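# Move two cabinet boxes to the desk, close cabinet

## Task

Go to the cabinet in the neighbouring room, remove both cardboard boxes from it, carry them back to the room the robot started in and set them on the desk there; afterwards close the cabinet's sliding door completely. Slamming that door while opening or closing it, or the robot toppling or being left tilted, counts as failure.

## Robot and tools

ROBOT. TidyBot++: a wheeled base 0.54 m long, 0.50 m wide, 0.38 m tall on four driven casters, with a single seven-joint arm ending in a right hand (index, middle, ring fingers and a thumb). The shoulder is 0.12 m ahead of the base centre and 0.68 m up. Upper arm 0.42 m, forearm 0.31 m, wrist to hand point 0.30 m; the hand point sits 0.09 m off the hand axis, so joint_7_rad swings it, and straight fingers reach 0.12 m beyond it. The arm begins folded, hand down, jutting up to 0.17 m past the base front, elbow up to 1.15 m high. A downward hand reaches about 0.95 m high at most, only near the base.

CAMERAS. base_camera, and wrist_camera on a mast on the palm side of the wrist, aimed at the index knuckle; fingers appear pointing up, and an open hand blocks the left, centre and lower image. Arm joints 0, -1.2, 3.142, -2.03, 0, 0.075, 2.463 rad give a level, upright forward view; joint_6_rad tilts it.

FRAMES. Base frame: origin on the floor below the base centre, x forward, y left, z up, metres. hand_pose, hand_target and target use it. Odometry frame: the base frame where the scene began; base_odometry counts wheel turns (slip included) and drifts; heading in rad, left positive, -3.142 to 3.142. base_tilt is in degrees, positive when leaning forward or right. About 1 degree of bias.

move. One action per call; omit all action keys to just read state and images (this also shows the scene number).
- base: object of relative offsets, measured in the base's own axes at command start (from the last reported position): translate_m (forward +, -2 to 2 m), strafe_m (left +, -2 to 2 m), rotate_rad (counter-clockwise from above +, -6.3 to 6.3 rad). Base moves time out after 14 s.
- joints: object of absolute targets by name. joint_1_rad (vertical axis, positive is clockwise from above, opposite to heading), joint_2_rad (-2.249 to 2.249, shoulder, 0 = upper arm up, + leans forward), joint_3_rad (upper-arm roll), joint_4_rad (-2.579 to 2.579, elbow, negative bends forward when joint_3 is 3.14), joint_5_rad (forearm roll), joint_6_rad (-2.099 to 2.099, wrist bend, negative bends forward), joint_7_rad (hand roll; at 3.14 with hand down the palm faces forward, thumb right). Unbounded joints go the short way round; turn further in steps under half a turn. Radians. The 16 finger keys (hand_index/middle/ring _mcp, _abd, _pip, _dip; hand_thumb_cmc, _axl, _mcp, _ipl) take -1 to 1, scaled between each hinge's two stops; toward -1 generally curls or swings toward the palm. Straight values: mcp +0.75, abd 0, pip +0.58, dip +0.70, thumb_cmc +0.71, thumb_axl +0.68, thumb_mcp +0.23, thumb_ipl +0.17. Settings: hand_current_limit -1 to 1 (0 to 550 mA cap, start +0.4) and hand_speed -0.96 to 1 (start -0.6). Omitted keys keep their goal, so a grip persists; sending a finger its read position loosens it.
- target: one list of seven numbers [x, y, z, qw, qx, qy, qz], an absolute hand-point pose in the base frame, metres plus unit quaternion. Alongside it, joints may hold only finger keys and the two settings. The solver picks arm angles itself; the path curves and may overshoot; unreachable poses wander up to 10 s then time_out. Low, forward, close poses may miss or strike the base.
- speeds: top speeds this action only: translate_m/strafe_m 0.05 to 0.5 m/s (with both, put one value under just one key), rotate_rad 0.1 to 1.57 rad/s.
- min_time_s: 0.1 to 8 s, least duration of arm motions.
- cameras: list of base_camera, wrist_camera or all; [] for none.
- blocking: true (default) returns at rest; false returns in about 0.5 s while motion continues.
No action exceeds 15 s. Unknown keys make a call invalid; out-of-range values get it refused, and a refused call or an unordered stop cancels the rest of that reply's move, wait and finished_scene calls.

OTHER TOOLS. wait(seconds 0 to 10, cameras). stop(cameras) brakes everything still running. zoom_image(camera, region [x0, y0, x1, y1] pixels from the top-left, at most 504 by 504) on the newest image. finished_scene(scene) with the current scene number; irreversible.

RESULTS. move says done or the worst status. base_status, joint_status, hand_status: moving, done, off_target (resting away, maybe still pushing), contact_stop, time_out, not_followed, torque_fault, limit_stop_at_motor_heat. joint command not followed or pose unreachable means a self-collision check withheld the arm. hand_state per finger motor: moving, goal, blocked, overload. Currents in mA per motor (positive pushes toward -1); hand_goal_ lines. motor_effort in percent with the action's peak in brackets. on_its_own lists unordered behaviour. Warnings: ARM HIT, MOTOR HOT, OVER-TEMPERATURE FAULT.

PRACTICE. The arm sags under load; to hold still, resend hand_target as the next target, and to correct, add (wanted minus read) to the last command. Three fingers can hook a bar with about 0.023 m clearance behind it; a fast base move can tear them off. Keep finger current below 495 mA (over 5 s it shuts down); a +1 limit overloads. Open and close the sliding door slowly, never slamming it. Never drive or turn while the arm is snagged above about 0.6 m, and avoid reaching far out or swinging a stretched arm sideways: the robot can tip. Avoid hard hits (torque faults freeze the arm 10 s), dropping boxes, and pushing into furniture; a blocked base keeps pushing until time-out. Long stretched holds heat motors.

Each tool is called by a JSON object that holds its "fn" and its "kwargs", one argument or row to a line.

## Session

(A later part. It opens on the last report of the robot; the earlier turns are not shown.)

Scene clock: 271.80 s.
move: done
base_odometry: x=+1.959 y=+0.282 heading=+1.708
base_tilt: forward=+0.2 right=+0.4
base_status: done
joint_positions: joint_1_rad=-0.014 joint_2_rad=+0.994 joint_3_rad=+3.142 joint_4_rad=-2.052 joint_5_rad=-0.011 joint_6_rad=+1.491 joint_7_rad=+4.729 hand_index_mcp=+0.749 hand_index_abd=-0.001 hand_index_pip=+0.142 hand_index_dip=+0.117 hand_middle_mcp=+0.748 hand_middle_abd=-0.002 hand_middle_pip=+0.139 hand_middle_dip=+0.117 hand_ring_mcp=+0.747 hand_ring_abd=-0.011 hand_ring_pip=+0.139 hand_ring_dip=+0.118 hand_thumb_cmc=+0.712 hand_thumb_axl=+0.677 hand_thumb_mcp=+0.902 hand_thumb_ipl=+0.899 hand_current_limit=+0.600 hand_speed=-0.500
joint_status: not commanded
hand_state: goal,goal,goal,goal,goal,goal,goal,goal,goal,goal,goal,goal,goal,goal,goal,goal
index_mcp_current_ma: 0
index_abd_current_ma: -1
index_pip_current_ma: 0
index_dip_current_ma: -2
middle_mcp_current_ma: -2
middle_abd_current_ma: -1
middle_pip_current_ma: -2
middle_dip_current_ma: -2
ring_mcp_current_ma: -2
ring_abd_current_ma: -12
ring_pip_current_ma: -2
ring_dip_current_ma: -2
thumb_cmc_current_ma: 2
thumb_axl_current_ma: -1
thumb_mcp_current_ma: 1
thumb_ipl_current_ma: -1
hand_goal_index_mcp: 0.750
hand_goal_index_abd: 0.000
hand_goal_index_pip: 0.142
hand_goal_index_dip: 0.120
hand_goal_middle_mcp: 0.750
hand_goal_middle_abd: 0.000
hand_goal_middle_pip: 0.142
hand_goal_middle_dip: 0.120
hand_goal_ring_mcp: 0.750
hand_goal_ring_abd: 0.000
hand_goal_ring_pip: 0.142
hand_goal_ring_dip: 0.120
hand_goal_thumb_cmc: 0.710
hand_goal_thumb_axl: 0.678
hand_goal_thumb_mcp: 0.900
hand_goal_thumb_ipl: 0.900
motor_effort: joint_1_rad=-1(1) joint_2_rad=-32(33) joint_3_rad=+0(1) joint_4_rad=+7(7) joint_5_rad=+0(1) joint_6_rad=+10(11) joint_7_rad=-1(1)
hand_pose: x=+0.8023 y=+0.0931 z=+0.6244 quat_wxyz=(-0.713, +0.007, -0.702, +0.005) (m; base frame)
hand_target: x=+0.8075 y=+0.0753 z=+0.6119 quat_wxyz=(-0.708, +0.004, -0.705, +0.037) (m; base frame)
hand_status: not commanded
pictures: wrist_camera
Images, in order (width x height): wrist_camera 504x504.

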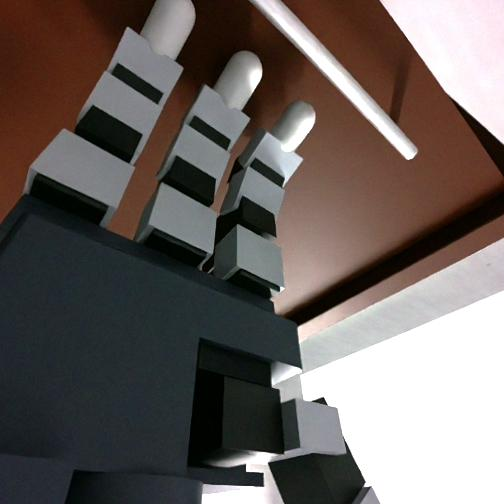

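{"fn": "move", "kwargs": {
  "base": {"translate_m":0.008},
  "speeds": {"translate_m":0.05}
}}

{"fn": "move", "kwargs": {
  "base": {"strafe_m":0.04},
  "speeds": {"strafe_m":0.05},
  "cameras": ["wrist_camera"]
}}

{"fn": "zoom_image", "kwargs": {
  "camera": "wrist_camera",
  "region": [180, 0, 504, 250]
}}

Scene clock: 277.60 s.
move: done
base_odometry: x=+1.958 y=+0.290 heading=+1.708
base_tilt: forward=+0.2 right=+0.4
base_status: done
joint_positions: joint_1_rad=-0.014 joint_2_rad=+0.994 joint_3_rad=+3.142 joint_4_rad=-2.052 joint_5_rad=-0.011 joint_6_rad=+1.491 joint_7_rad=+4.729 hand_index_mcp=+0.749 hand_index_abd=-0.001 hand_index_pip=+0.142 hand_index_dip=+0.117 hand_middle_mcp=+0.748 hand_middle_abd=-0.002 hand_middle_pip=+0.139 hand_middle_dip=+0.117 hand_ring_mcp=+0.747 hand_ring_abd=-0.011 hand_ring_pip=+0.139 hand_ring_dip=+0.118 hand_thumb_cmc=+0.712 hand_thumb_axl=+0.677 hand_thumb_mcp=+0.902 hand_thumb_ipl=+0.899 hand_current_limit=+0.600 hand_speed=-0.500
joint_status: not commanded
hand_state: goal,goal,goal,goal,goal,goal,goal,goal,goal,goal,goal,goal,goal,goal,goal,goal
index_mcp_current_ma: 0
index_abd_current_ma: -1
index_pip_current_ma: 0
index_dip_current_ma: -2
middle_mcp_current_ma: -2
middle_abd_current_ma: -1
middle_pip_current_ma: -2
middle_dip_current_ma: -2
ring_mcp_current_ma: -2
ring_abd_current_ma: -12
ring_pip_current_ma: -2
ring_dip_current_ma: -2
thumb_cmc_current_ma: 2
thumb_axl_current_ma: -1
thumb_mcp_current_ma: 1
thumb_ipl_current_ma: -1
hand_goal_index_mcp: 0.750
hand_goal_index_abd: 0.000
hand_goal_index_pip: 0.142
hand_goal_index_dip: 0.120
hand_goal_middle_mcp: 0.750
hand_goal_middle_abd: 0.000
hand_goal_middle_pip: 0.142
hand_goal_middle_dip: 0.120
hand_goal_ring_mcp: 0.750
hand_goal_ring_abd: 0.000
hand_goal_ring_pip: 0.142
hand_goal_ring_dip: 0.120
hand_goal_thumb_cmc: 0.710
hand_goal_thumb_axl: 0.678
hand_goal_thumb_mcp: 0.900
hand_goal_thumb_ipl: 0.900
motor_effort: joint_1_rad=+0(1) joint_2_rad=-32(33) joint_3_rad=+0(2) joint_4_rad=+6(7) joint_5_rad=+0(1) joint_6_rad=+10(10) joint_7_rad=-1(1)
hand_pose: x=+0.8024 y=+0.0931 z=+0.6245 quat_wxyz=(-0.713, +0.007, -0.701, +0.005) (m; base frame)
hand_target: x=+0.8075 y=+0.0753 z=+0.6119 quat_wxyz=(-0.708, +0.004, -0.705, +0.037) (m; base frame)
hand_status: not commanded
pictures: none

Scene clock: 278.90 s.
move: done
base_odometry: x=+1.918 y=+0.285 heading=+1.708
base_tilt: forward=+0.2 right=+0.4
base_status: done
joint_positions: joint_1_rad=-0.003 joint_2_rad=+0.994 joint_3_rad=+3.142 joint_4_rad=-2.052 joint_5_rad=-0.021 joint_6_rad=+1.491 joint_7_rad=+4.729 hand_index_mcp=+0.749 hand_index_abd=-0.001 hand_index_pip=+0.142 hand_index_dip=+0.117 hand_middle_mcp=+0.748 hand_middle_abd=-0.002 hand_middle_pip=+0.139 hand_middle_dip=+0.117 hand_ring_mcp=+0.766 hand_ring_abd=-0.011 hand_ring_pip=+0.140 hand_ring_dip=+0.112 hand_thumb_cmc=+0.712 hand_thumb_axl=+0.677 hand_thumb_mcp=+0.902 hand_thumb_ipl=+0.899 hand_current_limit=+0.600 hand_speed=-0.500
joint_status: not commanded
hand_state: goal,goal,goal,goal,goal,goal,goal,goal,goal,goal,goal,goal,goal,goal,goal,goal
index_mcp_current_ma: 0
index_abd_current_ma: -1
index_pip_current_ma: 0
index_dip_current_ma: -2
middle_mcp_current_ma: -1
middle_abd_current_ma: -1
middle_pip_current_ma: -2
middle_dip_current_ma: -2
ring_mcp_current_ma: 26
ring_abd_current_ma: -12
ring_pip_current_ma: -2
ring_dip_current_ma: -9
thumb_cmc_current_ma: 2
thumb_axl_current_ma: -1
thumb_mcp_current_ma: 1
thumb_ipl_current_ma: -1
hand_goal_index_mcp: 0.750
hand_goal_index_abd: 0.000
hand_goal_index_pip: 0.142
hand_goal_index_dip: 0.120
hand_goal_middle_mcp: 0.750
hand_goal_middle_abd: 0.000
hand_goal_middle_pip: 0.142
hand_goal_middle_dip: 0.120
hand_goal_ring_mcp: 0.750
hand_goal_ring_abd: 0.000
hand_goal_ring_pip: 0.142
hand_goal_ring_dip: 0.120
hand_goal_thumb_cmc: 0.710
hand_goal_thumb_axl: 0.678
hand_goal_thumb_mcp: 0.900
hand_goal_thumb_ipl: 0.900
motor_effort: joint_1_rad=-2(2) joint_2_rad=-32(33) joint_3_rad=-1(3) joint_4_rad=+7(8) joint_5_rad=+1(2) joint_6_rad=+11(11) joint_7_rad=-1(2)
hand_pose: x=+0.8042 y=+0.0822 z=+0.6246 quat_wxyz=(-0.713, -0.001, -0.701, +0.012) (m; base frame)
hand_target: x=+0.8075 y=+0.0753 z=+0.6119 quat_wxyz=(-0.708, +0.004, -0.705, +0.037) (m; base frame)
hand_status: not commanded
pictures: wrist_camera
Images, in order (width x height): wrist_camera 504x504.

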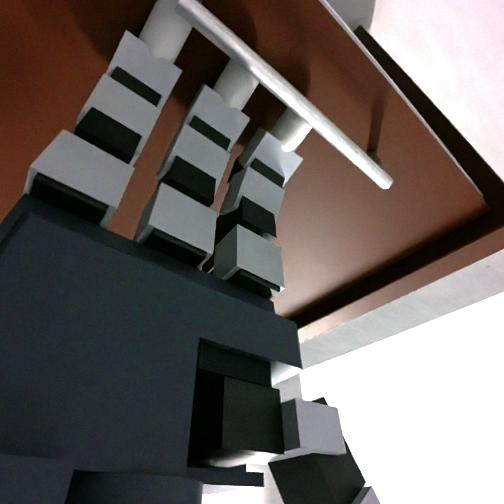

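Scaled by 1.556 from the camera's 504x504 image, which has a finer 720x720 frame.

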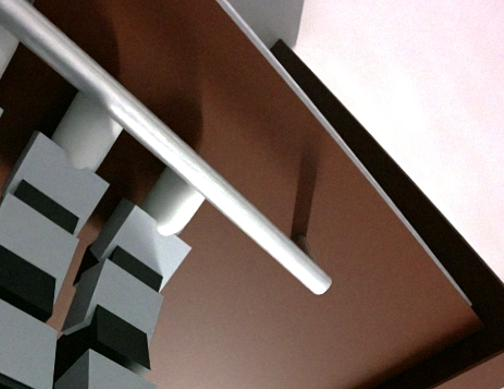

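{"fn": "move", "kwargs": {
  "joints": {"hand_index_dip":-0.2,"hand_middle_dip":-0.2,"hand_ring_dip":-0.2,"hand_index_pip":0.0,"hand_middle_pip":0.0,"hand_ring_pip":0.0},
  "cameras": ["wrist_camera"]
}}

{"fn": "zoom_image", "kwargs": {
  "camera": "wrist_camera",
  "region": [180, 0, 504, 250]
}}

Scene clock: 283.77 s.
move: off_target
base_odometry: x=+1.918 y=+0.285 heading=+1.708
base_tilt: forward=+0.1 right=+0.4
base_status: not commanded
joint_positions: joint_1_rad=+0.000 joint_2_rad=+0.994 joint_3_rad=+3.142 joint_4_rad=-2.050 joint_5_rad=-0.028 joint_6_rad=+1.491 joint_7_rad=+4.729 hand_index_mcp=+0.785 hand_index_abd=-0.004 hand_index_pip=+0.056 hand_index_dip=-0.163 hand_middle_mcp=+0.783 hand_middle_abd=-0.003 hand_middle_pip=+0.046 hand_middle_dip=-0.170 hand_ring_mcp=+0.791 hand_ring_abd=-0.016 hand_ring_pip=+0.024 hand_ring_dip=-0.189 hand_thumb_cmc=+0.712 hand_thumb_axl=+0.677 hand_thumb_mcp=+0.902 hand_thumb_ipl=+0.899 hand_current_limit=+0.600 hand_speed=-0.500
joint_status: hand_index_pip off_target (ended at +0.056, target +0.000); hand_index_dip off_target (ended at -0.163, target -0.200); hand_middle_pip off_target (ended at +0.046, target +0.000); hand_middle_dip off_target (ended at -0.170, target -0.200); hand_ring_pip off_target (ended at +0.024, target +0.000); the others done
hand_state: blocked,goal,blocked,blocked,blocked,goal,blocked,blocked,blocked,goal,blocked,goal,goal,goal,goal,goal
index_mcp_current_ma: 79
index_abd_current_ma: -3
index_pip_current_ma: 139
index_dip_current_ma: 78
middle_mcp_current_ma: 72
middle_abd_current_ma: -2
middle_pip_current_ma: 107
middle_dip_current_ma: 60
ring_mcp_current_ma: 98
ring_abd_current_ma: -20
ring_pip_current_ma: 44
ring_dip_current_ma: 15
thumb_cmc_current_ma: 2
thumb_axl_current_ma: -1
thumb_mcp_current_ma: 2
thumb_ipl_current_ma: -1
hand_goal_index_mcp: 0.750
hand_goal_index_abd: 0.000
hand_goal_index_pip: 0.000
hand_goal_index_dip: -0.200
hand_goal_middle_mcp: 0.750
hand_goal_middle_abd: 0.000
hand_goal_middle_pip: 0.000
hand_goal_middle_dip: -0.200
hand_goal_ring_mcp: 0.750
hand_goal_ring_abd: 0.000
hand_goal_ring_pip: 0.000
hand_goal_ring_dip: -0.200
hand_goal_thumb_cmc: 0.710
hand_goal_thumb_axl: 0.678
hand_goal_thumb_mcp: 0.900
hand_goal_thumb_ipl: 0.900
motor_effort: joint_1_rad=-3(3) joint_2_rad=-32(34) joint_3_rad=-1(3) joint_4_rad=+5(11) joint_5_rad=+3(3) joint_6_rad=+12(13) joint_7_rad=-1(2)
hand_pose: x=+0.8058 y=+0.0781 z=+0.6254 quat_wxyz=(-0.713, -0.005, -0.701, +0.015) (m; base frame)
hand_target: x=+0.8075 y=+0.0753 z=+0.6119 quat_wxyz=(-0.708, +0.004, -0.705, +0.037) (m; base frame)
hand_status: not commanded
pictures: wrist_camera
Images, in order (width x height): wrist_camera 504x504.

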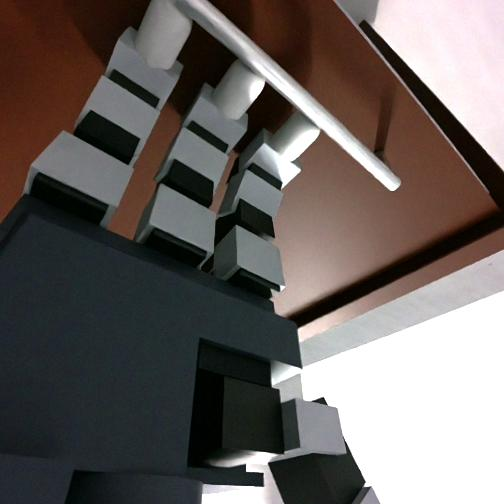

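Scaled by 1.556 from the camera's 504x504 image, which has a finer 720x720 frame.

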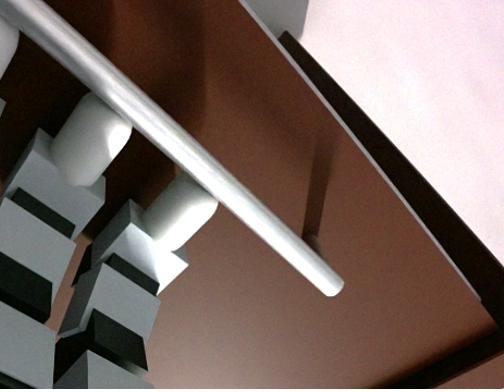

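{"fn": "move", "kwargs": {
  "base": {"strafe_m":0.01},
  "speeds": {"strafe_m":0.05}
}}

{"fn": "move", "kwargs": {
  "base": {"translate_m":-0.03},
  "speeds": {"translate_m":0.05},
  "cameras": ["wrist_camera"]
}}

{"fn": "zoom_image", "kwargs": {
  "camera": "wrist_camera",
  "region": [180, 0, 504, 250]
}}

Scene clock: 290.57 s.
move: done
base_odometry: x=+1.908 y=+0.283 heading=+1.708
base_tilt: forward=+0.2 right=+0.4
base_status: done
joint_positions: joint_1_rad=+0.009 joint_2_rad=+0.994 joint_3_rad=+3.142 joint_4_rad=-2.050 joint_5_rad=-0.035 joint_6_rad=+1.491 joint_7_rad=+4.729 hand_index_mcp=+0.785 hand_index_abd=-0.004 hand_index_pip=+0.054 hand_index_dip=-0.169 hand_middle_mcp=+0.783 hand_middle_abd=-0.004 hand_middle_pip=+0.044 hand_middle_dip=-0.175 hand_ring_mcp=+0.789 hand_ring_abd=-0.016 hand_ring_pip=+0.023 hand_ring_dip=-0.192 hand_thumb_cmc=+0.712 hand_thumb_axl=+0.677 hand_thumb_mcp=+0.902 hand_thumb_ipl=+0.899 hand_current_limit=+0.600 hand_speed=-0.500
joint_status: not commanded
hand_state: blocked,goal,blocked,blocked,blocked,goal,blocked,blocked,blocked,goal,blocked,goal,goal,goal,goal,goal
index_mcp_current_ma: 79
index_abd_current_ma: -3
index_pip_current_ma: 132
index_dip_current_ma: 63
middle_mcp_current_ma: 72
middle_abd_current_ma: -3
middle_pip_current_ma: 100
middle_dip_current_ma: 47
ring_mcp_current_ma: 91
ring_abd_current_ma: -20
ring_pip_current_ma: 41
ring_dip_current_ma: 10
thumb_cmc_current_ma: 2
thumb_axl_current_ma: -1
thumb_mcp_current_ma: 2
thumb_ipl_current_ma: -1
hand_goal_index_mcp: 0.750
hand_goal_index_abd: 0.000
hand_goal_index_pip: 0.000
hand_goal_index_dip: -0.200
hand_goal_middle_mcp: 0.750
hand_goal_middle_abd: 0.000
hand_goal_middle_pip: 0.000
hand_goal_middle_dip: -0.200
hand_goal_ring_mcp: 0.750
hand_goal_ring_abd: 0.000
hand_goal_ring_pip: 0.000
hand_goal_ring_dip: -0.200
hand_goal_thumb_cmc: 0.710
hand_goal_thumb_axl: 0.678
hand_goal_thumb_mcp: 0.900
hand_goal_thumb_ipl: 0.900
motor_effort: joint_1_rad=-2(5) joint_2_rad=-32(33) joint_3_rad=-3(3) joint_4_rad=+5(6) joint_5_rad=+3(5) joint_6_rad=+11(12) joint_7_rad=-1(2)
hand_pose: x=+0.8070 y=+0.0695 z=+0.6255 quat_wxyz=(-0.713, -0.011, -0.701, +0.021) (m; base frame)
hand_target: x=+0.8075 y=+0.0753 z=+0.6119 quat_wxyz=(-0.708, +0.004, -0.705, +0.037) (m; base frame)
hand_status: not commanded
pictures: none

Scene clock: 291.63 s.
move: done
base_odometry: x=+1.912 y=+0.253 heading=+1.708
base_tilt: forward=+0.2 right=+0.4
base_status: done
joint_positions: joint_1_rad=+0.006 joint_2_rad=+0.994 joint_3_rad=+3.142 joint_4_rad=-2.049 joint_5_rad=-0.035 joint_6_rad=+1.491 joint_7_rad=+4.729 hand_index_mcp=+0.752 hand_index_abd=-0.004 hand_index_pip=+0.003 hand_index_dip=-0.197 hand_middle_mcp=+0.752 hand_middle_abd=-0.004 hand_middle_pip=+0.003 hand_middle_dip=-0.197 hand_ring_mcp=+0.753 hand_ring_abd=-0.011 hand_ring_pip=+0.002 hand_ring_dip=-0.198 hand_thumb_cmc=+0.712 hand_thumb_axl=+0.677 hand_thumb_mcp=+0.902 hand_thumb_ipl=+0.899 hand_current_limit=+0.600 hand_speed=-0.500
joint_status: not commanded
hand_state: goal,goal,goal,goal,goal,goal,goal,goal,goal,goal,goal,goal,goal,goal,goal,goal
index_mcp_current_ma: 2
index_abd_current_ma: -3
index_pip_current_ma: 2
index_dip_current_ma: 2
middle_mcp_current_ma: 2
middle_abd_current_ma: -3
middle_pip_current_ma: 2
middle_dip_current_ma: 2
ring_mcp_current_ma: 2
ring_abd_current_ma: -12
ring_pip_current_ma: 2
ring_dip_current_ma: 2
thumb_cmc_current_ma: 2
thumb_axl_current_ma: -1
thumb_mcp_current_ma: 2
thumb_ipl_current_ma: -1
hand_goal_index_mcp: 0.750
hand_goal_index_abd: 0.000
hand_goal_index_pip: 0.000
hand_goal_index_dip: -0.200
hand_goal_middle_mcp: 0.750
hand_goal_middle_abd: 0.000
hand_goal_middle_pip: 0.000
hand_goal_middle_dip: -0.200
hand_goal_ring_mcp: 0.750
hand_goal_ring_abd: 0.000
hand_goal_ring_pip: 0.000
hand_goal_ring_dip: -0.200
hand_goal_thumb_cmc: 0.710
hand_goal_thumb_axl: 0.678
hand_goal_thumb_mcp: 0.900
hand_goal_thumb_ipl: 0.900
on_its_own: hand_index_pip moved -0.051 to your old target +0.000; hand_index_dip moved -0.028 to your old target -0.200; hand_middle_pip moved -0.041 to your old target +0.000; hand_middle_dip moved -0.023 to your old target -0.200; hand_ring_pip moved -0.021 to your old target +0.000
motor_effort: joint_1_rad=+0(3) joint_2_rad=-31(32) joint_3_rad=-1(2) joint_4_rad=+6(7) joint_5_rad=+0(3) joint_6_rad=+10(11) joint_7_rad=-1(1)
hand_pose: x=+0.8070 y=+0.0717 z=+0.6258 quat_wxyz=(-0.714, -0.010, -0.700, +0.020) (m; base frame)
hand_target: x=+0.8075 y=+0.0753 z=+0.6119 quat_wxyz=(-0.708, +0.004, -0.705, +0.037) (m; base frame)
hand_status: not commanded
pictures: wrist_camera
Images, in order (width x height): wrist_camera 504x504.

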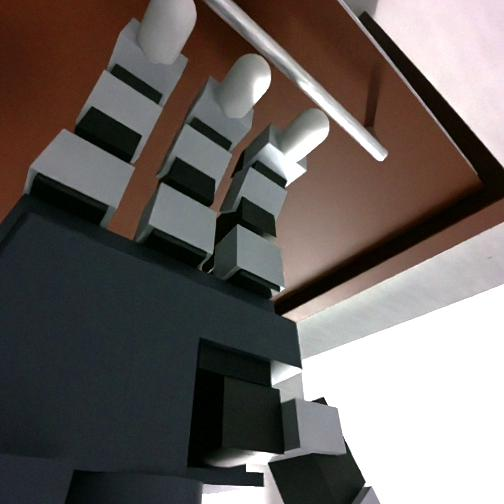

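Scaled by 1.556 from the camera's 504x504 image, which has a finer 720x720 frame.

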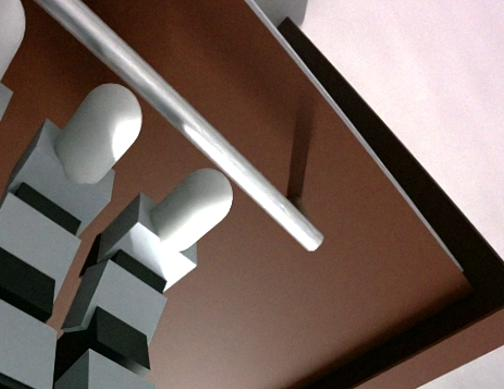

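{"fn": "move", "kwargs": {
  "joints": {"hand_index_dip":-0.6,"hand_middle_dip":-0.6,"hand_ring_dip":-0.6,"hand_index_pip":0.58,"hand_middle_pip":0.58,"hand_ring_pip":0.58}
}}

{"fn": "move", "kwargs": {
  "base": {"translate_m":0.03},
  "speeds": {"translate_m":0.05},
  "cameras": ["wrist_camera"]
}}

{"fn": "zoom_image", "kwargs": {
  "camera": "wrist_camera",
  "region": [180, 0, 504, 250]
}}

Scene clock: 304.87 s.
move: done
base_odometry: x=+1.912 y=+0.253 heading=+1.708
base_tilt: forward=+0.2 right=+0.5
base_status: not commanded
joint_positions: joint_1_rad=+0.006 joint_2_rad=+0.994 joint_3_rad=+3.142 joint_4_rad=-2.049 joint_5_rad=-0.035 joint_6_rad=+1.491 joint_7_rad=+4.729 hand_index_mcp=+0.752 hand_index_abd=-0.004 hand_index_pip=+0.577 hand_index_dip=-0.597 hand_middle_mcp=+0.752 hand_middle_abd=-0.004 hand_middle_pip=+0.577 hand_middle_dip=-0.597 hand_ring_mcp=+0.752 hand_ring_abd=-0.011 hand_ring_pip=+0.577 hand_ring_dip=-0.598 hand_thumb_cmc=+0.712 hand_thumb_axl=+0.677 hand_thumb_mcp=+0.902 hand_thumb_ipl=+0.899 hand_current_limit=+0.600 hand_speed=-0.500
joint_status: all done
hand_state: goal,goal,goal,goal,goal,goal,goal,goal,goal,goal,goal,goal,goal,goal,goal,goal
index_mcp_current_ma: 1
index_abd_current_ma: -3
index_pip_current_ma: -3
index_dip_current_ma: 2
middle_mcp_current_ma: 1
middle_abd_current_ma: -3
middle_pip_current_ma: -2
middle_dip_current_ma: 2
ring_mcp_current_ma: 2
ring_abd_current_ma: -12
ring_pip_current_ma: -2
ring_dip_current_ma: 2
thumb_cmc_current_ma: 2
thumb_axl_current_ma: -1
thumb_mcp_current_ma: 2
thumb_ipl_current_ma: -1
hand_goal_index_mcp: 0.750
hand_goal_index_abd: 0.000
hand_goal_index_pip: 0.580
hand_goal_index_dip: -0.600
hand_goal_middle_mcp: 0.750
hand_goal_middle_abd: 0.000
hand_goal_middle_pip: 0.580
hand_goal_middle_dip: -0.600
hand_goal_ring_mcp: 0.750
hand_goal_ring_abd: 0.000
hand_goal_ring_pip: 0.580
hand_goal_ring_dip: -0.600
hand_goal_thumb_cmc: 0.710
hand_goal_thumb_axl: 0.678
hand_goal_thumb_mcp: 0.900
hand_goal_thumb_ipl: 0.900
motor_effort: joint_1_rad=+0(1) joint_2_rad=-31(32) joint_3_rad=-1(1) joint_4_rad=+6(7) joint_5_rad=+0(1) joint_6_rad=+10(11) joint_7_rad=-1(1)
hand_pose: x=+0.8070 y=+0.0717 z=+0.6258 quat_wxyz=(-0.714, -0.010, -0.700, +0.020) (m; base frame)
hand_target: x=+0.8075 y=+0.0753 z=+0.6119 quat_wxyz=(-0.708, +0.004, -0.705, +0.037) (m; base frame)
hand_status: not commanded
pictures: none

Scene clock: 305.87 s.
move: done
base_odometry: x=+1.908 y=+0.283 heading=+1.708
base_tilt: forward=+0.2 right=+0.4
base_status: done
joint_positions: joint_1_rad=+0.006 joint_2_rad=+0.994 joint_3_rad=+3.142 joint_4_rad=-2.048 joint_5_rad=-0.035 joint_6_rad=+1.491 joint_7_rad=+4.729 hand_index_mcp=+0.752 hand_index_abd=-0.004 hand_index_pip=+0.577 hand_index_dip=-0.597 hand_middle_mcp=+0.752 hand_middle_abd=-0.004 hand_middle_pip=+0.577 hand_middle_dip=-0.597 hand_ring_mcp=+0.752 hand_ring_abd=-0.011 hand_ring_pip=+0.577 hand_ring_dip=-0.598 hand_thumb_cmc=+0.712 hand_thumb_axl=+0.677 hand_thumb_mcp=+0.902 hand_thumb_ipl=+0.899 hand_current_limit=+0.600 hand_speed=-0.500
joint_status: not commanded
hand_state: goal,goal,goal,goal,goal,goal,goal,goal,goal,goal,goal,goal,goal,goal,goal,goal
index_mcp_current_ma: 1
index_abd_current_ma: -3
index_pip_current_ma: -3
index_dip_current_ma: 2
middle_mcp_current_ma: 1
middle_abd_current_ma: -3
middle_pip_current_ma: -2
middle_dip_current_ma: 2
ring_mcp_current_ma: 2
ring_abd_current_ma: -11
ring_pip_current_ma: -2
ring_dip_current_ma: 2
thumb_cmc_current_ma: 2
thumb_axl_current_ma: -1
thumb_mcp_current_ma: 2
thumb_ipl_current_ma: -1
hand_goal_index_mcp: 0.750
hand_goal_index_abd: 0.000
hand_goal_index_pip: 0.580
hand_goal_index_dip: -0.600
hand_goal_middle_mcp: 0.750
hand_goal_middle_abd: 0.000
hand_goal_middle_pip: 0.580
hand_goal_middle_dip: -0.600
hand_goal_ring_mcp: 0.750
hand_goal_ring_abd: 0.000
hand_goal_ring_pip: 0.580
hand_goal_ring_dip: -0.600
hand_goal_thumb_cmc: 0.710
hand_goal_thumb_axl: 0.678
hand_goal_thumb_mcp: 0.900
hand_goal_thumb_ipl: 0.900
motor_effort: joint_1_rad=+0(2) joint_2_rad=-31(33) joint_3_rad=+0(1) joint_4_rad=+6(7) joint_5_rad=+0(1) joint_6_rad=+10(11) joint_7_rad=-1(1)
hand_pose: x=+0.8071 y=+0.0717 z=+0.6258 quat_wxyz=(-0.714, -0.010, -0.700, +0.020) (m; base frame)
hand_target: x=+0.8075 y=+0.0753 z=+0.6119 quat_wxyz=(-0.708, +0.004, -0.705, +0.037) (m; base frame)
hand_status: not commanded
pictures: wrist_camera
Images, in order (width x height): wrist_camera 504x504.

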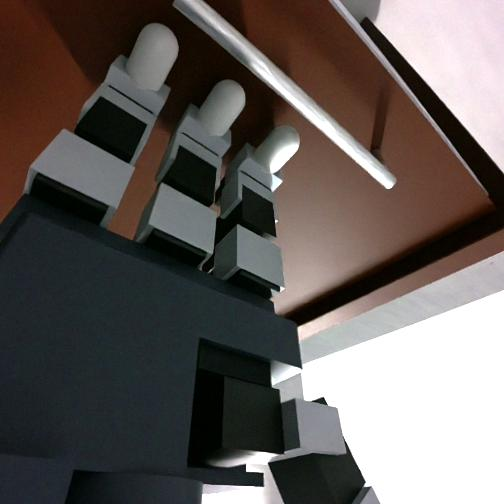

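Scaled by 1.556 from the camera's 504x504 image, which has a finer 720x720 frame.

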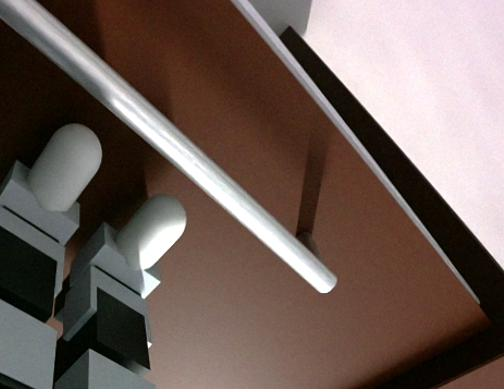

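{"fn": "move", "kwargs": {
  "base": {"strafe_m":0.045},
  "speeds": {"strafe_m":0.05},
  "cameras": ["wrist_camera"]
}}

{"fn": "zoom_image", "kwargs": {
  "camera": "wrist_camera",
  "region": [120, 0, 444, 250]
}}

Scene clock: 311.30 s.
move: done
base_odometry: x=+1.863 y=+0.277 heading=+1.708
base_tilt: forward=+0.2 right=+0.4
base_status: done
joint_positions: joint_1_rad=+0.023 joint_2_rad=+0.994 joint_3_rad=+3.145 joint_4_rad=-2.048 joint_5_rad=-0.050 joint_6_rad=+1.491 joint_7_rad=+4.729 hand_index_mcp=+0.764 hand_index_abd=-0.004 hand_index_pip=+0.587 hand_index_dip=-0.597 hand_middle_mcp=+0.754 hand_middle_abd=-0.004 hand_middle_pip=+0.581 hand_middle_dip=-0.597 hand_ring_mcp=+0.803 hand_ring_abd=-0.010 hand_ring_pip=+0.584 hand_ring_dip=-0.619 hand_thumb_cmc=+0.712 hand_thumb_axl=+0.677 hand_thumb_mcp=+0.902 hand_thumb_ipl=+0.899 hand_current_limit=+0.600 hand_speed=-0.500
joint_status: not commanded
hand_state: goal,goal,goal,goal,goal,goal,goal,goal,blocked,goal,goal,goal,goal,goal,goal,goal
index_mcp_current_ma: 22
index_abd_current_ma: -3
index_pip_current_ma: 8
index_dip_current_ma: 2
middle_mcp_current_ma: 4
middle_abd_current_ma: -3
middle_pip_current_ma: 0
middle_dip_current_ma: 2
ring_mcp_current_ma: 140
ring_abd_current_ma: -11
ring_pip_current_ma: 4
ring_dip_current_ma: -32
thumb_cmc_current_ma: 2
thumb_axl_current_ma: -1
thumb_mcp_current_ma: 2
thumb_ipl_current_ma: -1
hand_goal_index_mcp: 0.750
hand_goal_index_abd: 0.000
hand_goal_index_pip: 0.580
hand_goal_index_dip: -0.600
hand_goal_middle_mcp: 0.750
hand_goal_middle_abd: 0.000
hand_goal_middle_pip: 0.580
hand_goal_middle_dip: -0.600
hand_goal_ring_mcp: 0.750
hand_goal_ring_abd: 0.000
hand_goal_ring_pip: 0.580
hand_goal_ring_dip: -0.600
hand_goal_thumb_cmc: 0.710
hand_goal_thumb_axl: 0.678
hand_goal_thumb_mcp: 0.900
hand_goal_thumb_ipl: 0.900
motor_effort: joint_1_rad=-4(7) joint_2_rad=-32(33) joint_3_rad=-4(5) joint_4_rad=+8(9) joint_5_rad=+4(7) joint_6_rad=+11(11) joint_7_rad=-1(2)
hand_pose: x=+0.8093 y=+0.0538 z=+0.6257 quat_wxyz=(-0.713, -0.021, -0.700, +0.032) (m; base frame)
hand_target: x=+0.8075 y=+0.0753 z=+0.6119 quat_wxyz=(-0.708, +0.004, -0.705, +0.037) (m; base frame)
hand_status: not commanded
pictures: wrist_camera
Images, in order (width x height): wrist_camera 504x504.

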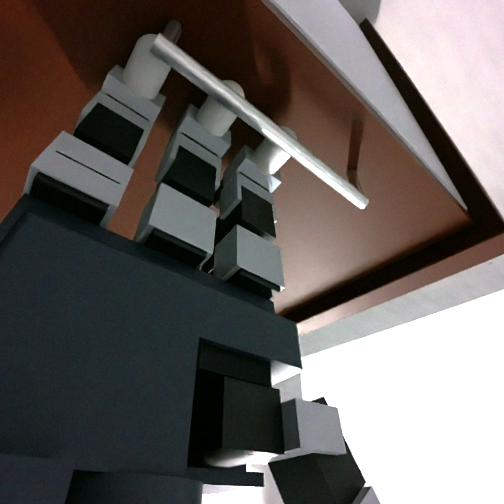

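Scaled by 1.556 from the camera's 504x504 image, which has a finer 720x720 frame.

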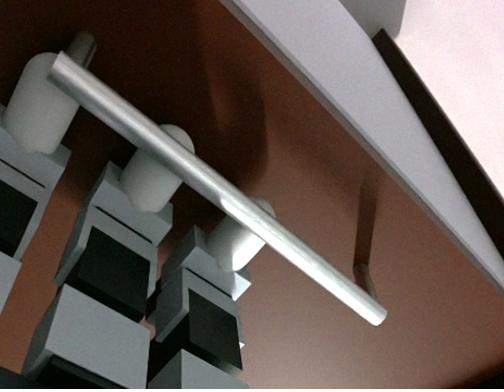

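{"fn": "move", "kwargs": {
  "base": {"translate_m":-0.05},
  "speeds": {"translate_m":0.05},
  "cameras": ["wrist_camera","base_camera"]
}}

{"fn": "zoom_image", "kwargs": {
  "camera": "wrist_camera",
  "region": [120, 0, 444, 250]
}}

Scene clock: 317.63 s.
move: done
base_odometry: x=+1.870 y=+0.227 heading=+1.708
base_tilt: forward=+0.2 right=+0.4
base_status: done
joint_positions: joint_1_rad=+0.021 joint_2_rad=+0.994 joint_3_rad=+3.145 joint_4_rad=-2.048 joint_5_rad=-0.051 joint_6_rad=+1.491 joint_7_rad=+4.729 hand_index_mcp=+0.777 hand_index_abd=-0.008 hand_index_pip=+0.607 hand_index_dip=-0.578 hand_middle_mcp=+0.770 hand_middle_abd=-0.008 hand_middle_pip=+0.599 hand_middle_dip=-0.583 hand_ring_mcp=+0.803 hand_ring_abd=-0.013 hand_ring_pip=+0.603 hand_ring_dip=-0.593 hand_thumb_cmc=+0.712 hand_thumb_axl=+0.677 hand_thumb_mcp=+0.902 hand_thumb_ipl=+0.899 hand_current_limit=+0.600 hand_speed=-0.500
joint_status: not commanded
hand_state: blocked,goal,blocked,blocked,goal,goal,goal,goal,blocked,goal,blocked,goal,goal,goal,goal,goal
index_mcp_current_ma: 56
index_abd_current_ma: -8
index_pip_current_ma: 51
index_dip_current_ma: 38
middle_mcp_current_ma: 36
middle_abd_current_ma: -8
middle_pip_current_ma: 31
middle_dip_current_ma: 27
ring_mcp_current_ma: 139
ring_abd_current_ma: -15
ring_pip_current_ma: 40
ring_dip_current_ma: 8
thumb_cmc_current_ma: 2
thumb_axl_current_ma: -1
thumb_mcp_current_ma: 2
thumb_ipl_current_ma: -1
hand_goal_index_mcp: 0.750
hand_goal_index_abd: 0.000
hand_goal_index_pip: 0.580
hand_goal_index_dip: -0.600
hand_goal_middle_mcp: 0.750
hand_goal_middle_abd: 0.000
hand_goal_middle_pip: 0.580
hand_goal_middle_dip: -0.600
hand_goal_ring_mcp: 0.750
hand_goal_ring_abd: 0.000
hand_goal_ring_pip: 0.580
hand_goal_ring_dip: -0.600
hand_goal_thumb_cmc: 0.710
hand_goal_thumb_axl: 0.678
hand_goal_thumb_mcp: 0.900
hand_goal_thumb_ipl: 0.900
motor_effort: joint_1_rad=-5(7) joint_2_rad=-33(34) joint_3_rad=-3(5) joint_4_rad=+5(7) joint_5_rad=+4(6) joint_6_rad=+12(13) joint_7_rad=-1(2)
hand_pose: x=+0.8094 y=+0.0550 z=+0.6258 quat_wxyz=(-0.713, -0.021, -0.700, +0.032) (m; base frame)
hand_target: x=+0.8075 y=+0.0753 z=+0.6119 quat_wxyz=(-0.708, +0.004, -0.705, +0.037) (m; base frame)
hand_status: not commanded
pictures: base_camera, wrist_camera
Images, in order (width x height): base_camera 644x364, wrist_camera 504x504.

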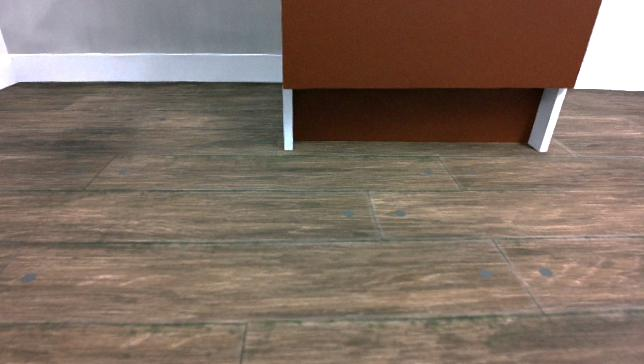

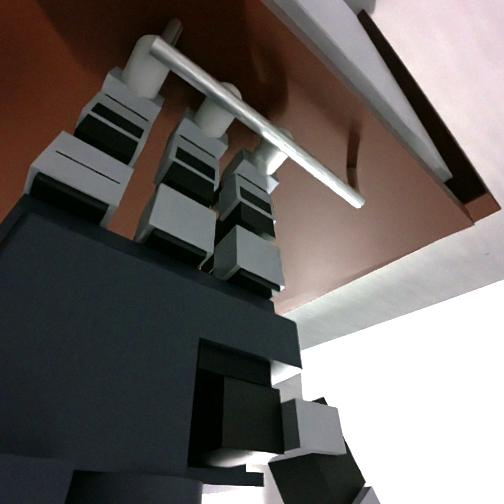

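Scaled by 1.556 from the camera's 504x504 image, which has a finer 720x720 frame.

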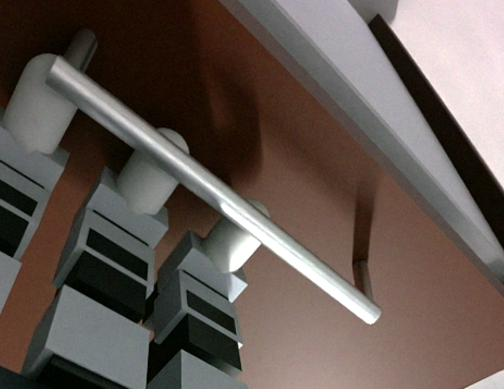

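{"fn": "move", "kwargs": {
  "cameras": ["all"]
}}

Scene clock: 335.57 s.
base_odometry: x=+1.870 y=+0.227 heading=+1.708
base_tilt: forward=+0.2 right=+0.4
base_status: done
joint_positions: joint_1_rad=+0.021 joint_2_rad=+0.994 joint_3_rad=+3.145 joint_4_rad=-2.048 joint_5_rad=-0.051 joint_6_rad=+1.491 joint_7_rad=+4.729 hand_index_mcp=+0.777 hand_index_abd=-0.008 hand_index_pip=+0.607 hand_index_dip=-0.578 hand_middle_mcp=+0.770 hand_middle_abd=-0.008 hand_middle_pip=+0.599 hand_middle_dip=-0.583 hand_ring_mcp=+0.803 hand_ring_abd=-0.013 hand_ring_pip=+0.603 hand_ring_dip=-0.593 hand_thumb_cmc=+0.712 hand_thumb_axl=+0.677 hand_thumb_mcp=+0.902 hand_thumb_ipl=+0.899 hand_current_limit=+0.600 hand_speed=-0.500
joint_status: not commanded
hand_state: blocked,goal,blocked,blocked,goal,goal,goal,goal,blocked,goal,blocked,goal,goal,goal,goal,goal
index_mcp_current_ma: 56
index_abd_current_ma: -8
index_pip_current_ma: 51
index_dip_current_ma: 38
middle_mcp_current_ma: 36
middle_abd_current_ma: -8
middle_pip_current_ma: 31
middle_dip_current_ma: 27
ring_mcp_current_ma: 139
ring_abd_current_ma: -15
ring_pip_current_ma: 40
ring_dip_current_ma: 8
thumb_cmc_current_ma: 2
thumb_axl_current_ma: -1
thumb_mcp_current_ma: 2
thumb_ipl_current_ma: -1
hand_goal_index_mcp: 0.750
hand_goal_index_abd: 0.000
hand_goal_index_pip: 0.580
hand_goal_index_dip: -0.600
hand_goal_middle_mcp: 0.750
hand_goal_middle_abd: 0.000
hand_goal_middle_pip: 0.580
hand_goal_middle_dip: -0.600
hand_goal_ring_mcp: 0.750
hand_goal_ring_abd: 0.000
hand_goal_ring_pip: 0.580
hand_goal_ring_dip: -0.600
hand_goal_thumb_cmc: 0.710
hand_goal_thumb_axl: 0.678
hand_goal_thumb_mcp: 0.900
hand_goal_thumb_ipl: 0.900
motor_effort: joint_1_rad=-5(7) joint_2_rad=-33(34) joint_3_rad=-4(5) joint_4_rad=+5(7) joint_5_rad=+4(6) joint_6_rad=+12(13) joint_7_rad=-1(2)
hand_pose: x=+0.8094 y=+0.0550 z=+0.6258 quat_wxyz=(-0.713, -0.021, -0.700, +0.032) (m; base frame)
hand_target: x=+0.8075 y=+0.0753 z=+0.6119 quat_wxyz=(-0.708, +0.004, -0.705, +0.037) (m; base frame)
hand_status: not commanded
pictures: base_camera, wrist_camera
Images, in order (width x height): base_camera 644x364, wrist_camera 504x504.

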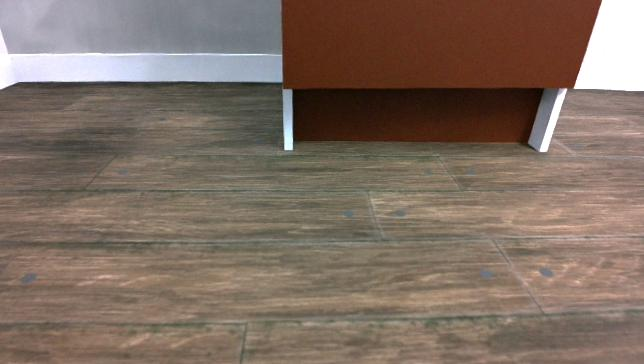

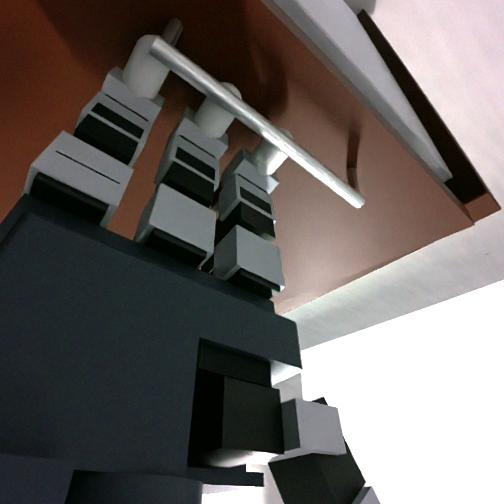

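{"fn": "move", "kwargs": {
  "base": {"translate_m": -0.095, "strafe_m": -0.28, "rotate_rad": 0.27},
  "speeds": {"strafe_m": 0.115, "rotate_rad": 0.1},
  "cameras": ["all"]
}}

Scene clock: 346.63 s.
move: done
base_odometry: x=+2.160 y=+0.171 heading=+1.978
base_tilt: forward=+0.2 right=+0.4
base_status: done
joint_positions: joint_1_rad=+0.009 joint_2_rad=+0.994 joint_3_rad=+3.145 joint_4_rad=-2.047 joint_5_rad=-0.053 joint_6_rad=+1.491 joint_7_rad=+4.729 hand_index_mcp=+0.751 hand_index_abd=-0.008 hand_index_pip=+0.583 hand_index_dip=-0.597 hand_middle_mcp=+0.752 hand_middle_abd=-0.008 hand_middle_pip=+0.583 hand_middle_dip=-0.597 hand_ring_mcp=+0.752 hand_ring_abd=-0.011 hand_ring_pip=+0.582 hand_ring_dip=-0.598 hand_thumb_cmc=+0.712 hand_thumb_axl=+0.677 hand_thumb_mcp=+0.902 hand_thumb_ipl=+0.899 hand_current_limit=+0.600 hand_speed=-0.500
joint_status: not commanded
hand_state: goal,goal,goal,goal,goal,goal,goal,goal,goal,goal,goal,goal,goal,goal,goal,goal
index_mcp_current_ma: 1
index_abd_current_ma: -8
index_pip_current_ma: 2
index_dip_current_ma: 2
middle_mcp_current_ma: 1
middle_abd_current_ma: -8
middle_pip_current_ma: 2
middle_dip_current_ma: 2
ring_mcp_current_ma: 1
ring_abd_current_ma: -13
ring_pip_current_ma: 2
ring_dip_current_ma: 2
thumb_cmc_current_ma: 2
thumb_axl_current_ma: -1
thumb_mcp_current_ma: 2
thumb_ipl_current_ma: -1
hand_goal_index_mcp: 0.750
hand_goal_index_abd: 0.000
hand_goal_index_pip: 0.580
hand_goal_index_dip: -0.600
hand_goal_middle_mcp: 0.750
hand_goal_middle_abd: 0.000
hand_goal_middle_pip: 0.580
hand_goal_middle_dip: -0.600
hand_goal_ring_mcp: 0.750
hand_goal_ring_abd: 0.000
hand_goal_ring_pip: 0.580
hand_goal_ring_dip: -0.600
hand_goal_thumb_cmc: 0.710
hand_goal_thumb_axl: 0.678
hand_goal_thumb_mcp: 0.900
hand_goal_thumb_ipl: 0.900
motor_effort: joint_1_rad=+0(7) joint_2_rad=-32(33) joint_3_rad=+0(6) joint_4_rad=+6(7) joint_5_rad=+0(7) joint_6_rad=+10(13) joint_7_rad=-1(1)
hand_pose: x=+0.8089 y=+0.0626 z=+0.6259 quat_wxyz=(-0.714, -0.017, -0.700, +0.028) (m; base frame)
hand_target: x=+0.8075 y=+0.0753 z=+0.6119 quat_wxyz=(-0.708, +0.004, -0.705, +0.037) (m; base frame)
hand_status: not commanded
pictures: base_camera, wrist_camera
Images, in order (width x height): base_camera 644x364, wrist_camera 504x504.

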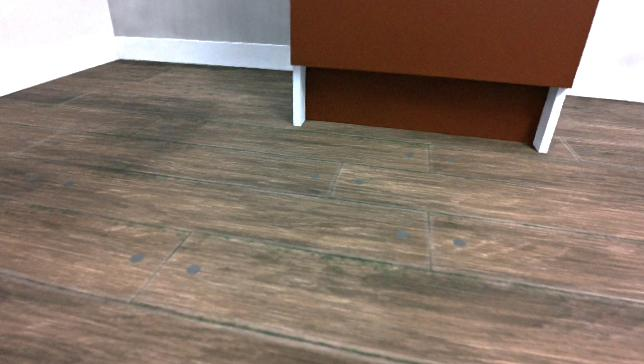

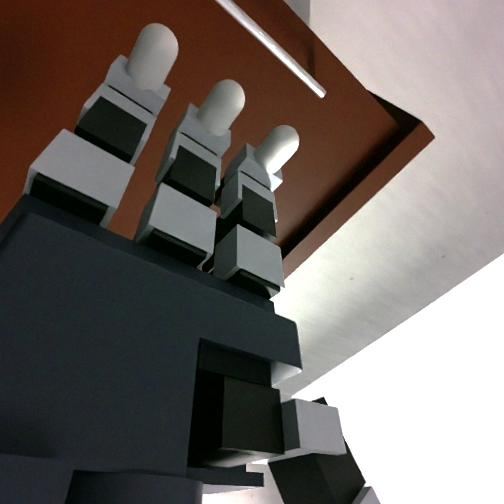

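{"fn": "zoom_image", "kwargs": {
  "camera": "base_camera",
  "region": [270, 0, 620, 170]
}}

{"fn": "zoom_image", "kwargs": {
  "camera": "wrist_camera",
  "region": [200, 0, 504, 304]
}}

Scaled by 1.440.

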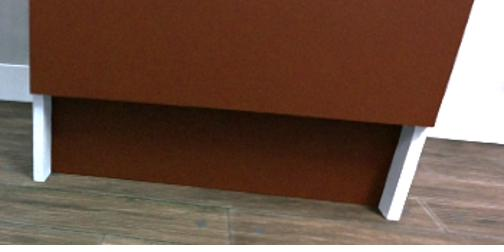

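Scaled by 1.658 from the camera's 504x504 image, which has a finer 720x720 frame.

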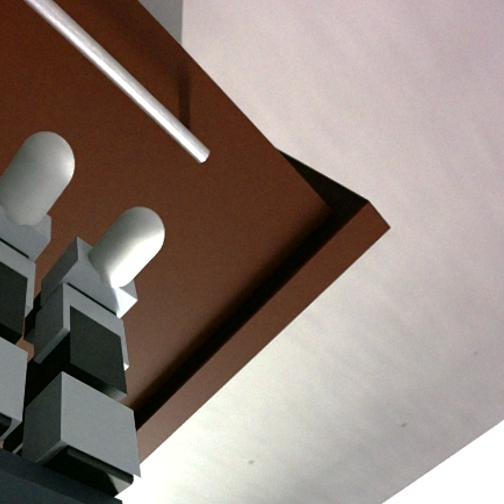

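{"fn": "move", "kwargs": {
  "base": {"translate_m": 0.108, "strafe_m": 0.261, "rotate_rad": -0.27},
  "speeds": {"strafe_m": 0.15, "rotate_rad": 0.15},
  "joints": {"hand_index_dip": 0.7, "hand_middle_dip": 0.7, "hand_ring_dip": 0.7},
  "cameras": ["all"]
}}

{"fn": "zoom_image", "kwargs": {
  "camera": "wrist_camera",
  "region": [0, 0, 504, 304]
}}

Scene clock: 382.97 s.
move: done
base_odometry: x=+1.878 y=+0.167 heading=+1.707
base_tilt: forward=+0.2 right=+0.5
base_status: done
joint_positions: joint_1_rad=-0.002 joint_2_rad=+0.994 joint_3_rad=+3.143 joint_4_rad=-2.047 joint_5_rad=-0.053 joint_6_rad=+1.491 joint_7_rad=+4.729 hand_index_mcp=+0.751 hand_index_abd=-0.008 hand_index_pip=+0.583 hand_index_dip=+0.697 hand_middle_mcp=+0.751 hand_middle_abd=-0.008 hand_middle_pip=+0.583 hand_middle_dip=+0.697 hand_ring_mcp=+0.751 hand_ring_abd=-0.011 hand_ring_pip=+0.582 hand_ring_dip=+0.698 hand_thumb_cmc=+0.712 hand_thumb_axl=+0.677 hand_thumb_mcp=+0.902 hand_thumb_ipl=+0.899 hand_current_limit=+0.600 hand_speed=-0.500
joint_status: all done
hand_state: goal,goal,goal,goal,goal,goal,goal,goal,goal,goal,goal,goal,goal,goal,goal,goal
index_mcp_current_ma: 1
index_abd_current_ma: -8
index_pip_current_ma: 2
index_dip_current_ma: -2
middle_mcp_current_ma: 1
middle_abd_current_ma: -8
middle_pip_current_ma: 2
middle_dip_current_ma: -2
ring_mcp_current_ma: 1
ring_abd_current_ma: -13
ring_pip_current_ma: 2
ring_dip_current_ma: -2
thumb_cmc_current_ma: 2
thumb_axl_current_ma: -1
thumb_mcp_current_ma: 2
thumb_ipl_current_ma: -1
hand_goal_index_mcp: 0.750
hand_goal_index_abd: 0.000
hand_goal_index_pip: 0.580
hand_goal_index_dip: 0.700
hand_goal_middle_mcp: 0.750
hand_goal_middle_abd: 0.000
hand_goal_middle_pip: 0.580
hand_goal_middle_dip: 0.700
hand_goal_ring_mcp: 0.750
hand_goal_ring_abd: 0.000
hand_goal_ring_pip: 0.580
hand_goal_ring_dip: 0.700
hand_goal_thumb_cmc: 0.710
hand_goal_thumb_axl: 0.678
hand_goal_thumb_mcp: 0.900
hand_goal_thumb_ipl: 0.900
motor_effort: joint_1_rad=+0(3) joint_2_rad=-31(32) joint_3_rad=-1(2) joint_4_rad=+7(7) joint_5_rad=+0(1) joint_6_rad=+10(10) joint_7_rad=-1(1)
hand_pose: x=+0.8081 y=+0.0714 z=+0.6260 quat_wxyz=(-0.714, -0.013, -0.700, +0.023) (m; base frame)
hand_target: x=+0.8075 y=+0.0753 z=+0.6119 quat_wxyz=(-0.708, +0.004, -0.705, +0.037) (m; base frame)
hand_status: not commanded
pictures: base_camera, wrist_camera
Images, in order (width x height): base_camera 644x364, wrist_camera 504x504.

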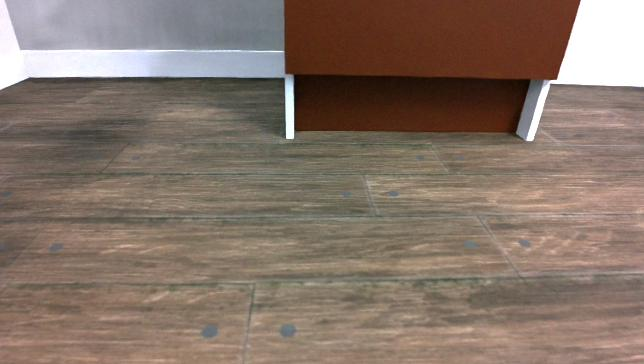

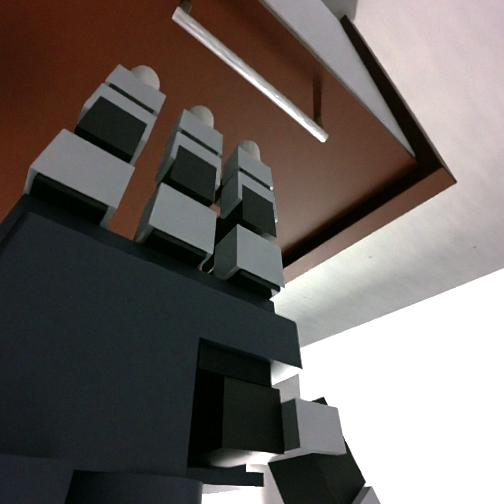

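Scaled by 1.000.

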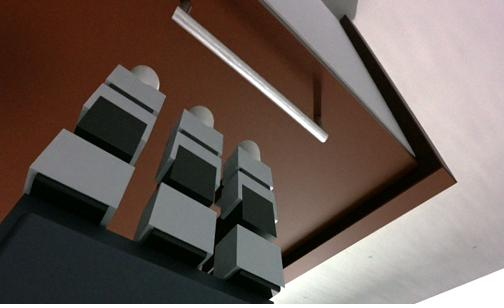

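{"fn": "move", "kwargs": {
  "base": {"translate_m": 0.10, "strafe_m": 0.012},
  "speeds": {"translate_m": 0.1},
  "cameras": ["wrist_camera"]
}}

Scene clock: 400.63 s.
move: done
base_odometry: x=+1.852 y=+0.264 heading=+1.707
base_tilt: forward=+0.2 right=+0.4
base_status: done
joint_positions: joint_1_rad=-0.002 joint_2_rad=+0.992 joint_3_rad=+3.143 joint_4_rad=-2.101 joint_5_rad=-0.053 joint_6_rad=+1.516 joint_7_rad=+4.729 hand_index_mcp=+0.756 hand_index_abd=+0.005 hand_index_pip=+0.584 hand_index_dip=+0.700 hand_middle_mcp=+0.758 hand_middle_abd=+0.045 hand_middle_pip=+0.585 hand_middle_dip=+0.700 hand_ring_mcp=+0.760 hand_ring_abd=+0.083 hand_ring_pip=+0.585 hand_ring_dip=+0.700 hand_thumb_cmc=+0.712 hand_thumb_axl=+0.677 hand_thumb_mcp=+0.902 hand_thumb_ipl=+0.899 hand_current_limit=+0.600 hand_speed=-0.500
joint_status: not commanded
hand_state: goal,goal,goal,goal,goal,blocked,goal,goal,goal,blocked,goal,goal,goal,goal,goal,goal
index_mcp_current_ma: 7
index_abd_current_ma: 4
index_pip_current_ma: 4
index_dip_current_ma: 0
middle_mcp_current_ma: 10
middle_abd_current_ma: 85
middle_pip_current_ma: 5
middle_dip_current_ma: 0
ring_mcp_current_ma: 14
ring_abd_current_ma: 199
ring_pip_current_ma: 5
ring_dip_current_ma: 0
thumb_cmc_current_ma: 2
thumb_axl_current_ma: -1
thumb_mcp_current_ma: 2
thumb_ipl_current_ma: -1
hand_goal_index_mcp: 0.750
hand_goal_index_abd: 0.000
hand_goal_index_pip: 0.580
hand_goal_index_dip: 0.700
hand_goal_middle_mcp: 0.750
hand_goal_middle_abd: 0.000
hand_goal_middle_pip: 0.580
hand_goal_middle_dip: 0.700
hand_goal_ring_mcp: 0.750
hand_goal_ring_abd: 0.000
hand_goal_ring_pip: 0.580
hand_goal_ring_dip: 0.700
hand_goal_thumb_cmc: 0.710
hand_goal_thumb_axl: 0.678
hand_goal_thumb_mcp: 0.900
hand_goal_thumb_ipl: 0.900
motor_effort: joint_1_rad=+1(2) joint_2_rad=-28(34) joint_3_rad=+0(1) joint_4_rad=+15(19) joint_5_rad=+0(1) joint_6_rad=+3(11) joint_7_rad=-1(1)
hand_pose: x=+0.7921 y=+0.0713 z=+0.6176 quat_wxyz=(-0.705, -0.013, -0.709, +0.024) (m; base frame)
hand_target: x=+0.8075 y=+0.0753 z=+0.6119 quat_wxyz=(-0.708, +0.004, -0.705, +0.037) (m; base frame)
hand_status: not commanded
pictures: wrist_camera
Images, in order (width x height): wrist_camera 504x504.

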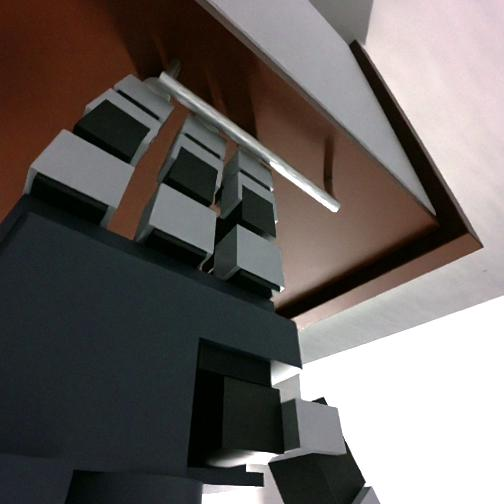

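{"fn": "move", "kwargs": {
  "base": {"translate_m": -0.03},
  "speeds": {"translate_m": 0.1}
}}

{"fn": "move", "kwargs": {
  "joints": {"hand_index_dip": -0.85, "hand_middle_dip": -0.85, "hand_ring_dip": -0.85},
  "cameras": ["wrist_camera"]
}}

Scene clock: 404.17 s.
move: done
base_odometry: x=+1.856 y=+0.235 heading=+1.707
base_tilt: forward=+0.2 right=+0.4
base_status: done
joint_positions: joint_1_rad=-0.002 joint_2_rad=+0.994 joint_3_rad=+3.143 joint_4_rad=-2.050 joint_5_rad=-0.053 joint_6_rad=+1.501 joint_7_rad=+4.729 hand_index_mcp=+0.752 hand_index_abd=-0.002 hand_index_pip=+0.583 hand_index_dip=+0.700 hand_middle_mcp=+0.752 hand_middle_abd=-0.002 hand_middle_pip=+0.583 hand_middle_dip=+0.700 hand_ring_mcp=+0.753 hand_ring_abd=-0.002 hand_ring_pip=+0.583 hand_ring_dip=+0.700 hand_thumb_cmc=+0.712 hand_thumb_axl=+0.677 hand_thumb_mcp=+0.902 hand_thumb_ipl=+0.899 hand_current_limit=+0.600 hand_speed=-0.500
joint_status: not commanded
hand_state: goal,goal,goal,goal,goal,goal,goal,goal,goal,goal,goal,goal,goal,goal,goal,goal
index_mcp_current_ma: 2
index_abd_current_ma: -1
index_pip_current_ma: 3
index_dip_current_ma: 0
middle_mcp_current_ma: 2
middle_abd_current_ma: -1
middle_pip_current_ma: 2
middle_dip_current_ma: 0
ring_mcp_current_ma: 2
ring_abd_current_ma: -1
ring_pip_current_ma: 2
ring_dip_current_ma: 0
thumb_cmc_current_ma: 2
thumb_axl_current_ma: -1
thumb_mcp_current_ma: 2
thumb_ipl_current_ma: -1
hand_goal_index_mcp: 0.750
hand_goal_index_abd: 0.000
hand_goal_index_pip: 0.580
hand_goal_index_dip: 0.700
hand_goal_middle_mcp: 0.750
hand_goal_middle_abd: 0.000
hand_goal_middle_pip: 0.580
hand_goal_middle_dip: 0.700
hand_goal_ring_mcp: 0.750
hand_goal_ring_abd: 0.000
hand_goal_ring_pip: 0.580
hand_goal_ring_dip: 0.700
hand_goal_thumb_cmc: 0.710
hand_goal_thumb_axl: 0.678
hand_goal_thumb_mcp: 0.900
hand_goal_thumb_ipl: 0.900
motor_effort: joint_1_rad=+0(1) joint_2_rad=-31(33) joint_3_rad=+0(1) joint_4_rad=+6(14) joint_5_rad=+0(1) joint_6_rad=+9(10) joint_7_rad=-1(1)
hand_pose: x=+0.8070 y=+0.0714 z=+0.6279 quat_wxyz=(-0.716, -0.013, -0.697, +0.023) (m; base frame)
hand_target: x=+0.8075 y=+0.0753 z=+0.6119 quat_wxyz=(-0.708, +0.004, -0.705, +0.037) (m; base frame)
hand_status: not commanded
pictures: none

Scene clock: 405.50 s.
move: off_target
base_odometry: x=+1.856 y=+0.235 heading=+1.707
base_tilt: forward=+0.2 right=+0.4
base_status: not commanded
joint_positions: joint_1_rad=+0.027 joint_2_rad=+0.994 joint_3_rad=+3.147 joint_4_rad=-2.043 joint_5_rad=-0.057 joint_6_rad=+1.501 joint_7_rad=+4.729 hand_index_mcp=+0.787 hand_index_abd=-0.008 hand_index_pip=+0.610 hand_index_dip=-0.829 hand_middle_mcp=+0.767 hand_middle_abd=-0.007 hand_middle_pip=+0.595 hand_middle_dip=-0.837 hand_ring_mcp=+0.838 hand_ring_abd=+0.000 hand_ring_pip=+0.621 hand_ring_dip=-0.822 hand_thumb_cmc=+0.712 hand_thumb_axl=+0.677 hand_thumb_mcp=+0.902 hand_thumb_ipl=+0.899 hand_current_limit=+0.600 hand_speed=-0.500
joint_status: hand_index_dip off_target (ended at -0.829, target -0.850); hand_ring_dip off_target (ended at -0.822, target -0.850); the others done
hand_state: blocked,goal,blocked,blocked,goal,goal,goal,goal,blocked,goal,blocked,blocked,goal,goal,goal,goal
index_mcp_current_ma: 86
index_abd_current_ma: -7
index_pip_current_ma: 59
index_dip_current_ma: 36
middle_mcp_current_ma: 30
middle_abd_current_ma: -6
middle_pip_current_ma: 23
middle_dip_current_ma: 19
ring_mcp_current_ma: 285
ring_abd_current_ma: 0
ring_pip_current_ma: 89
ring_dip_current_ma: 53
thumb_cmc_current_ma: 2
thumb_axl_current_ma: -1
thumb_mcp_current_ma: 2
thumb_ipl_current_ma: -1
hand_goal_index_mcp: 0.750
hand_goal_index_abd: 0.000
hand_goal_index_pip: 0.580
hand_goal_index_dip: -0.850
hand_goal_middle_mcp: 0.750
hand_goal_middle_abd: 0.000
hand_goal_middle_pip: 0.580
hand_goal_middle_dip: -0.850
hand_goal_ring_mcp: 0.750
hand_goal_ring_abd: 0.000
hand_goal_ring_pip: 0.580
hand_goal_ring_dip: -0.850
hand_goal_thumb_cmc: 0.710
hand_goal_thumb_axl: 0.678
hand_goal_thumb_mcp: 0.900
hand_goal_thumb_ipl: 0.900
motor_effort: joint_1_rad=-7(8) joint_2_rad=-30(32) joint_3_rad=-4(6) joint_4_rad=+4(7) joint_5_rad=+7(8) joint_6_rad=+10(11) joint_7_rad=-1(2)
hand_pose: x=+0.8111 y=+0.0481 z=+0.6299 quat_wxyz=(-0.718, -0.025, -0.695, +0.037) (m; base frame)
hand_target: x=+0.8075 y=+0.0753 z=+0.6119 quat_wxyz=(-0.708, +0.004, -0.705, +0.037) (m; base frame)
hand_status: not commanded
pictures: wrist_camera
Images, in order (width x height): wrist_camera 504x504.

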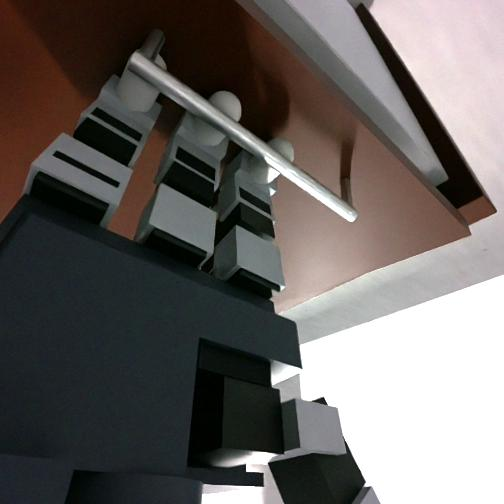

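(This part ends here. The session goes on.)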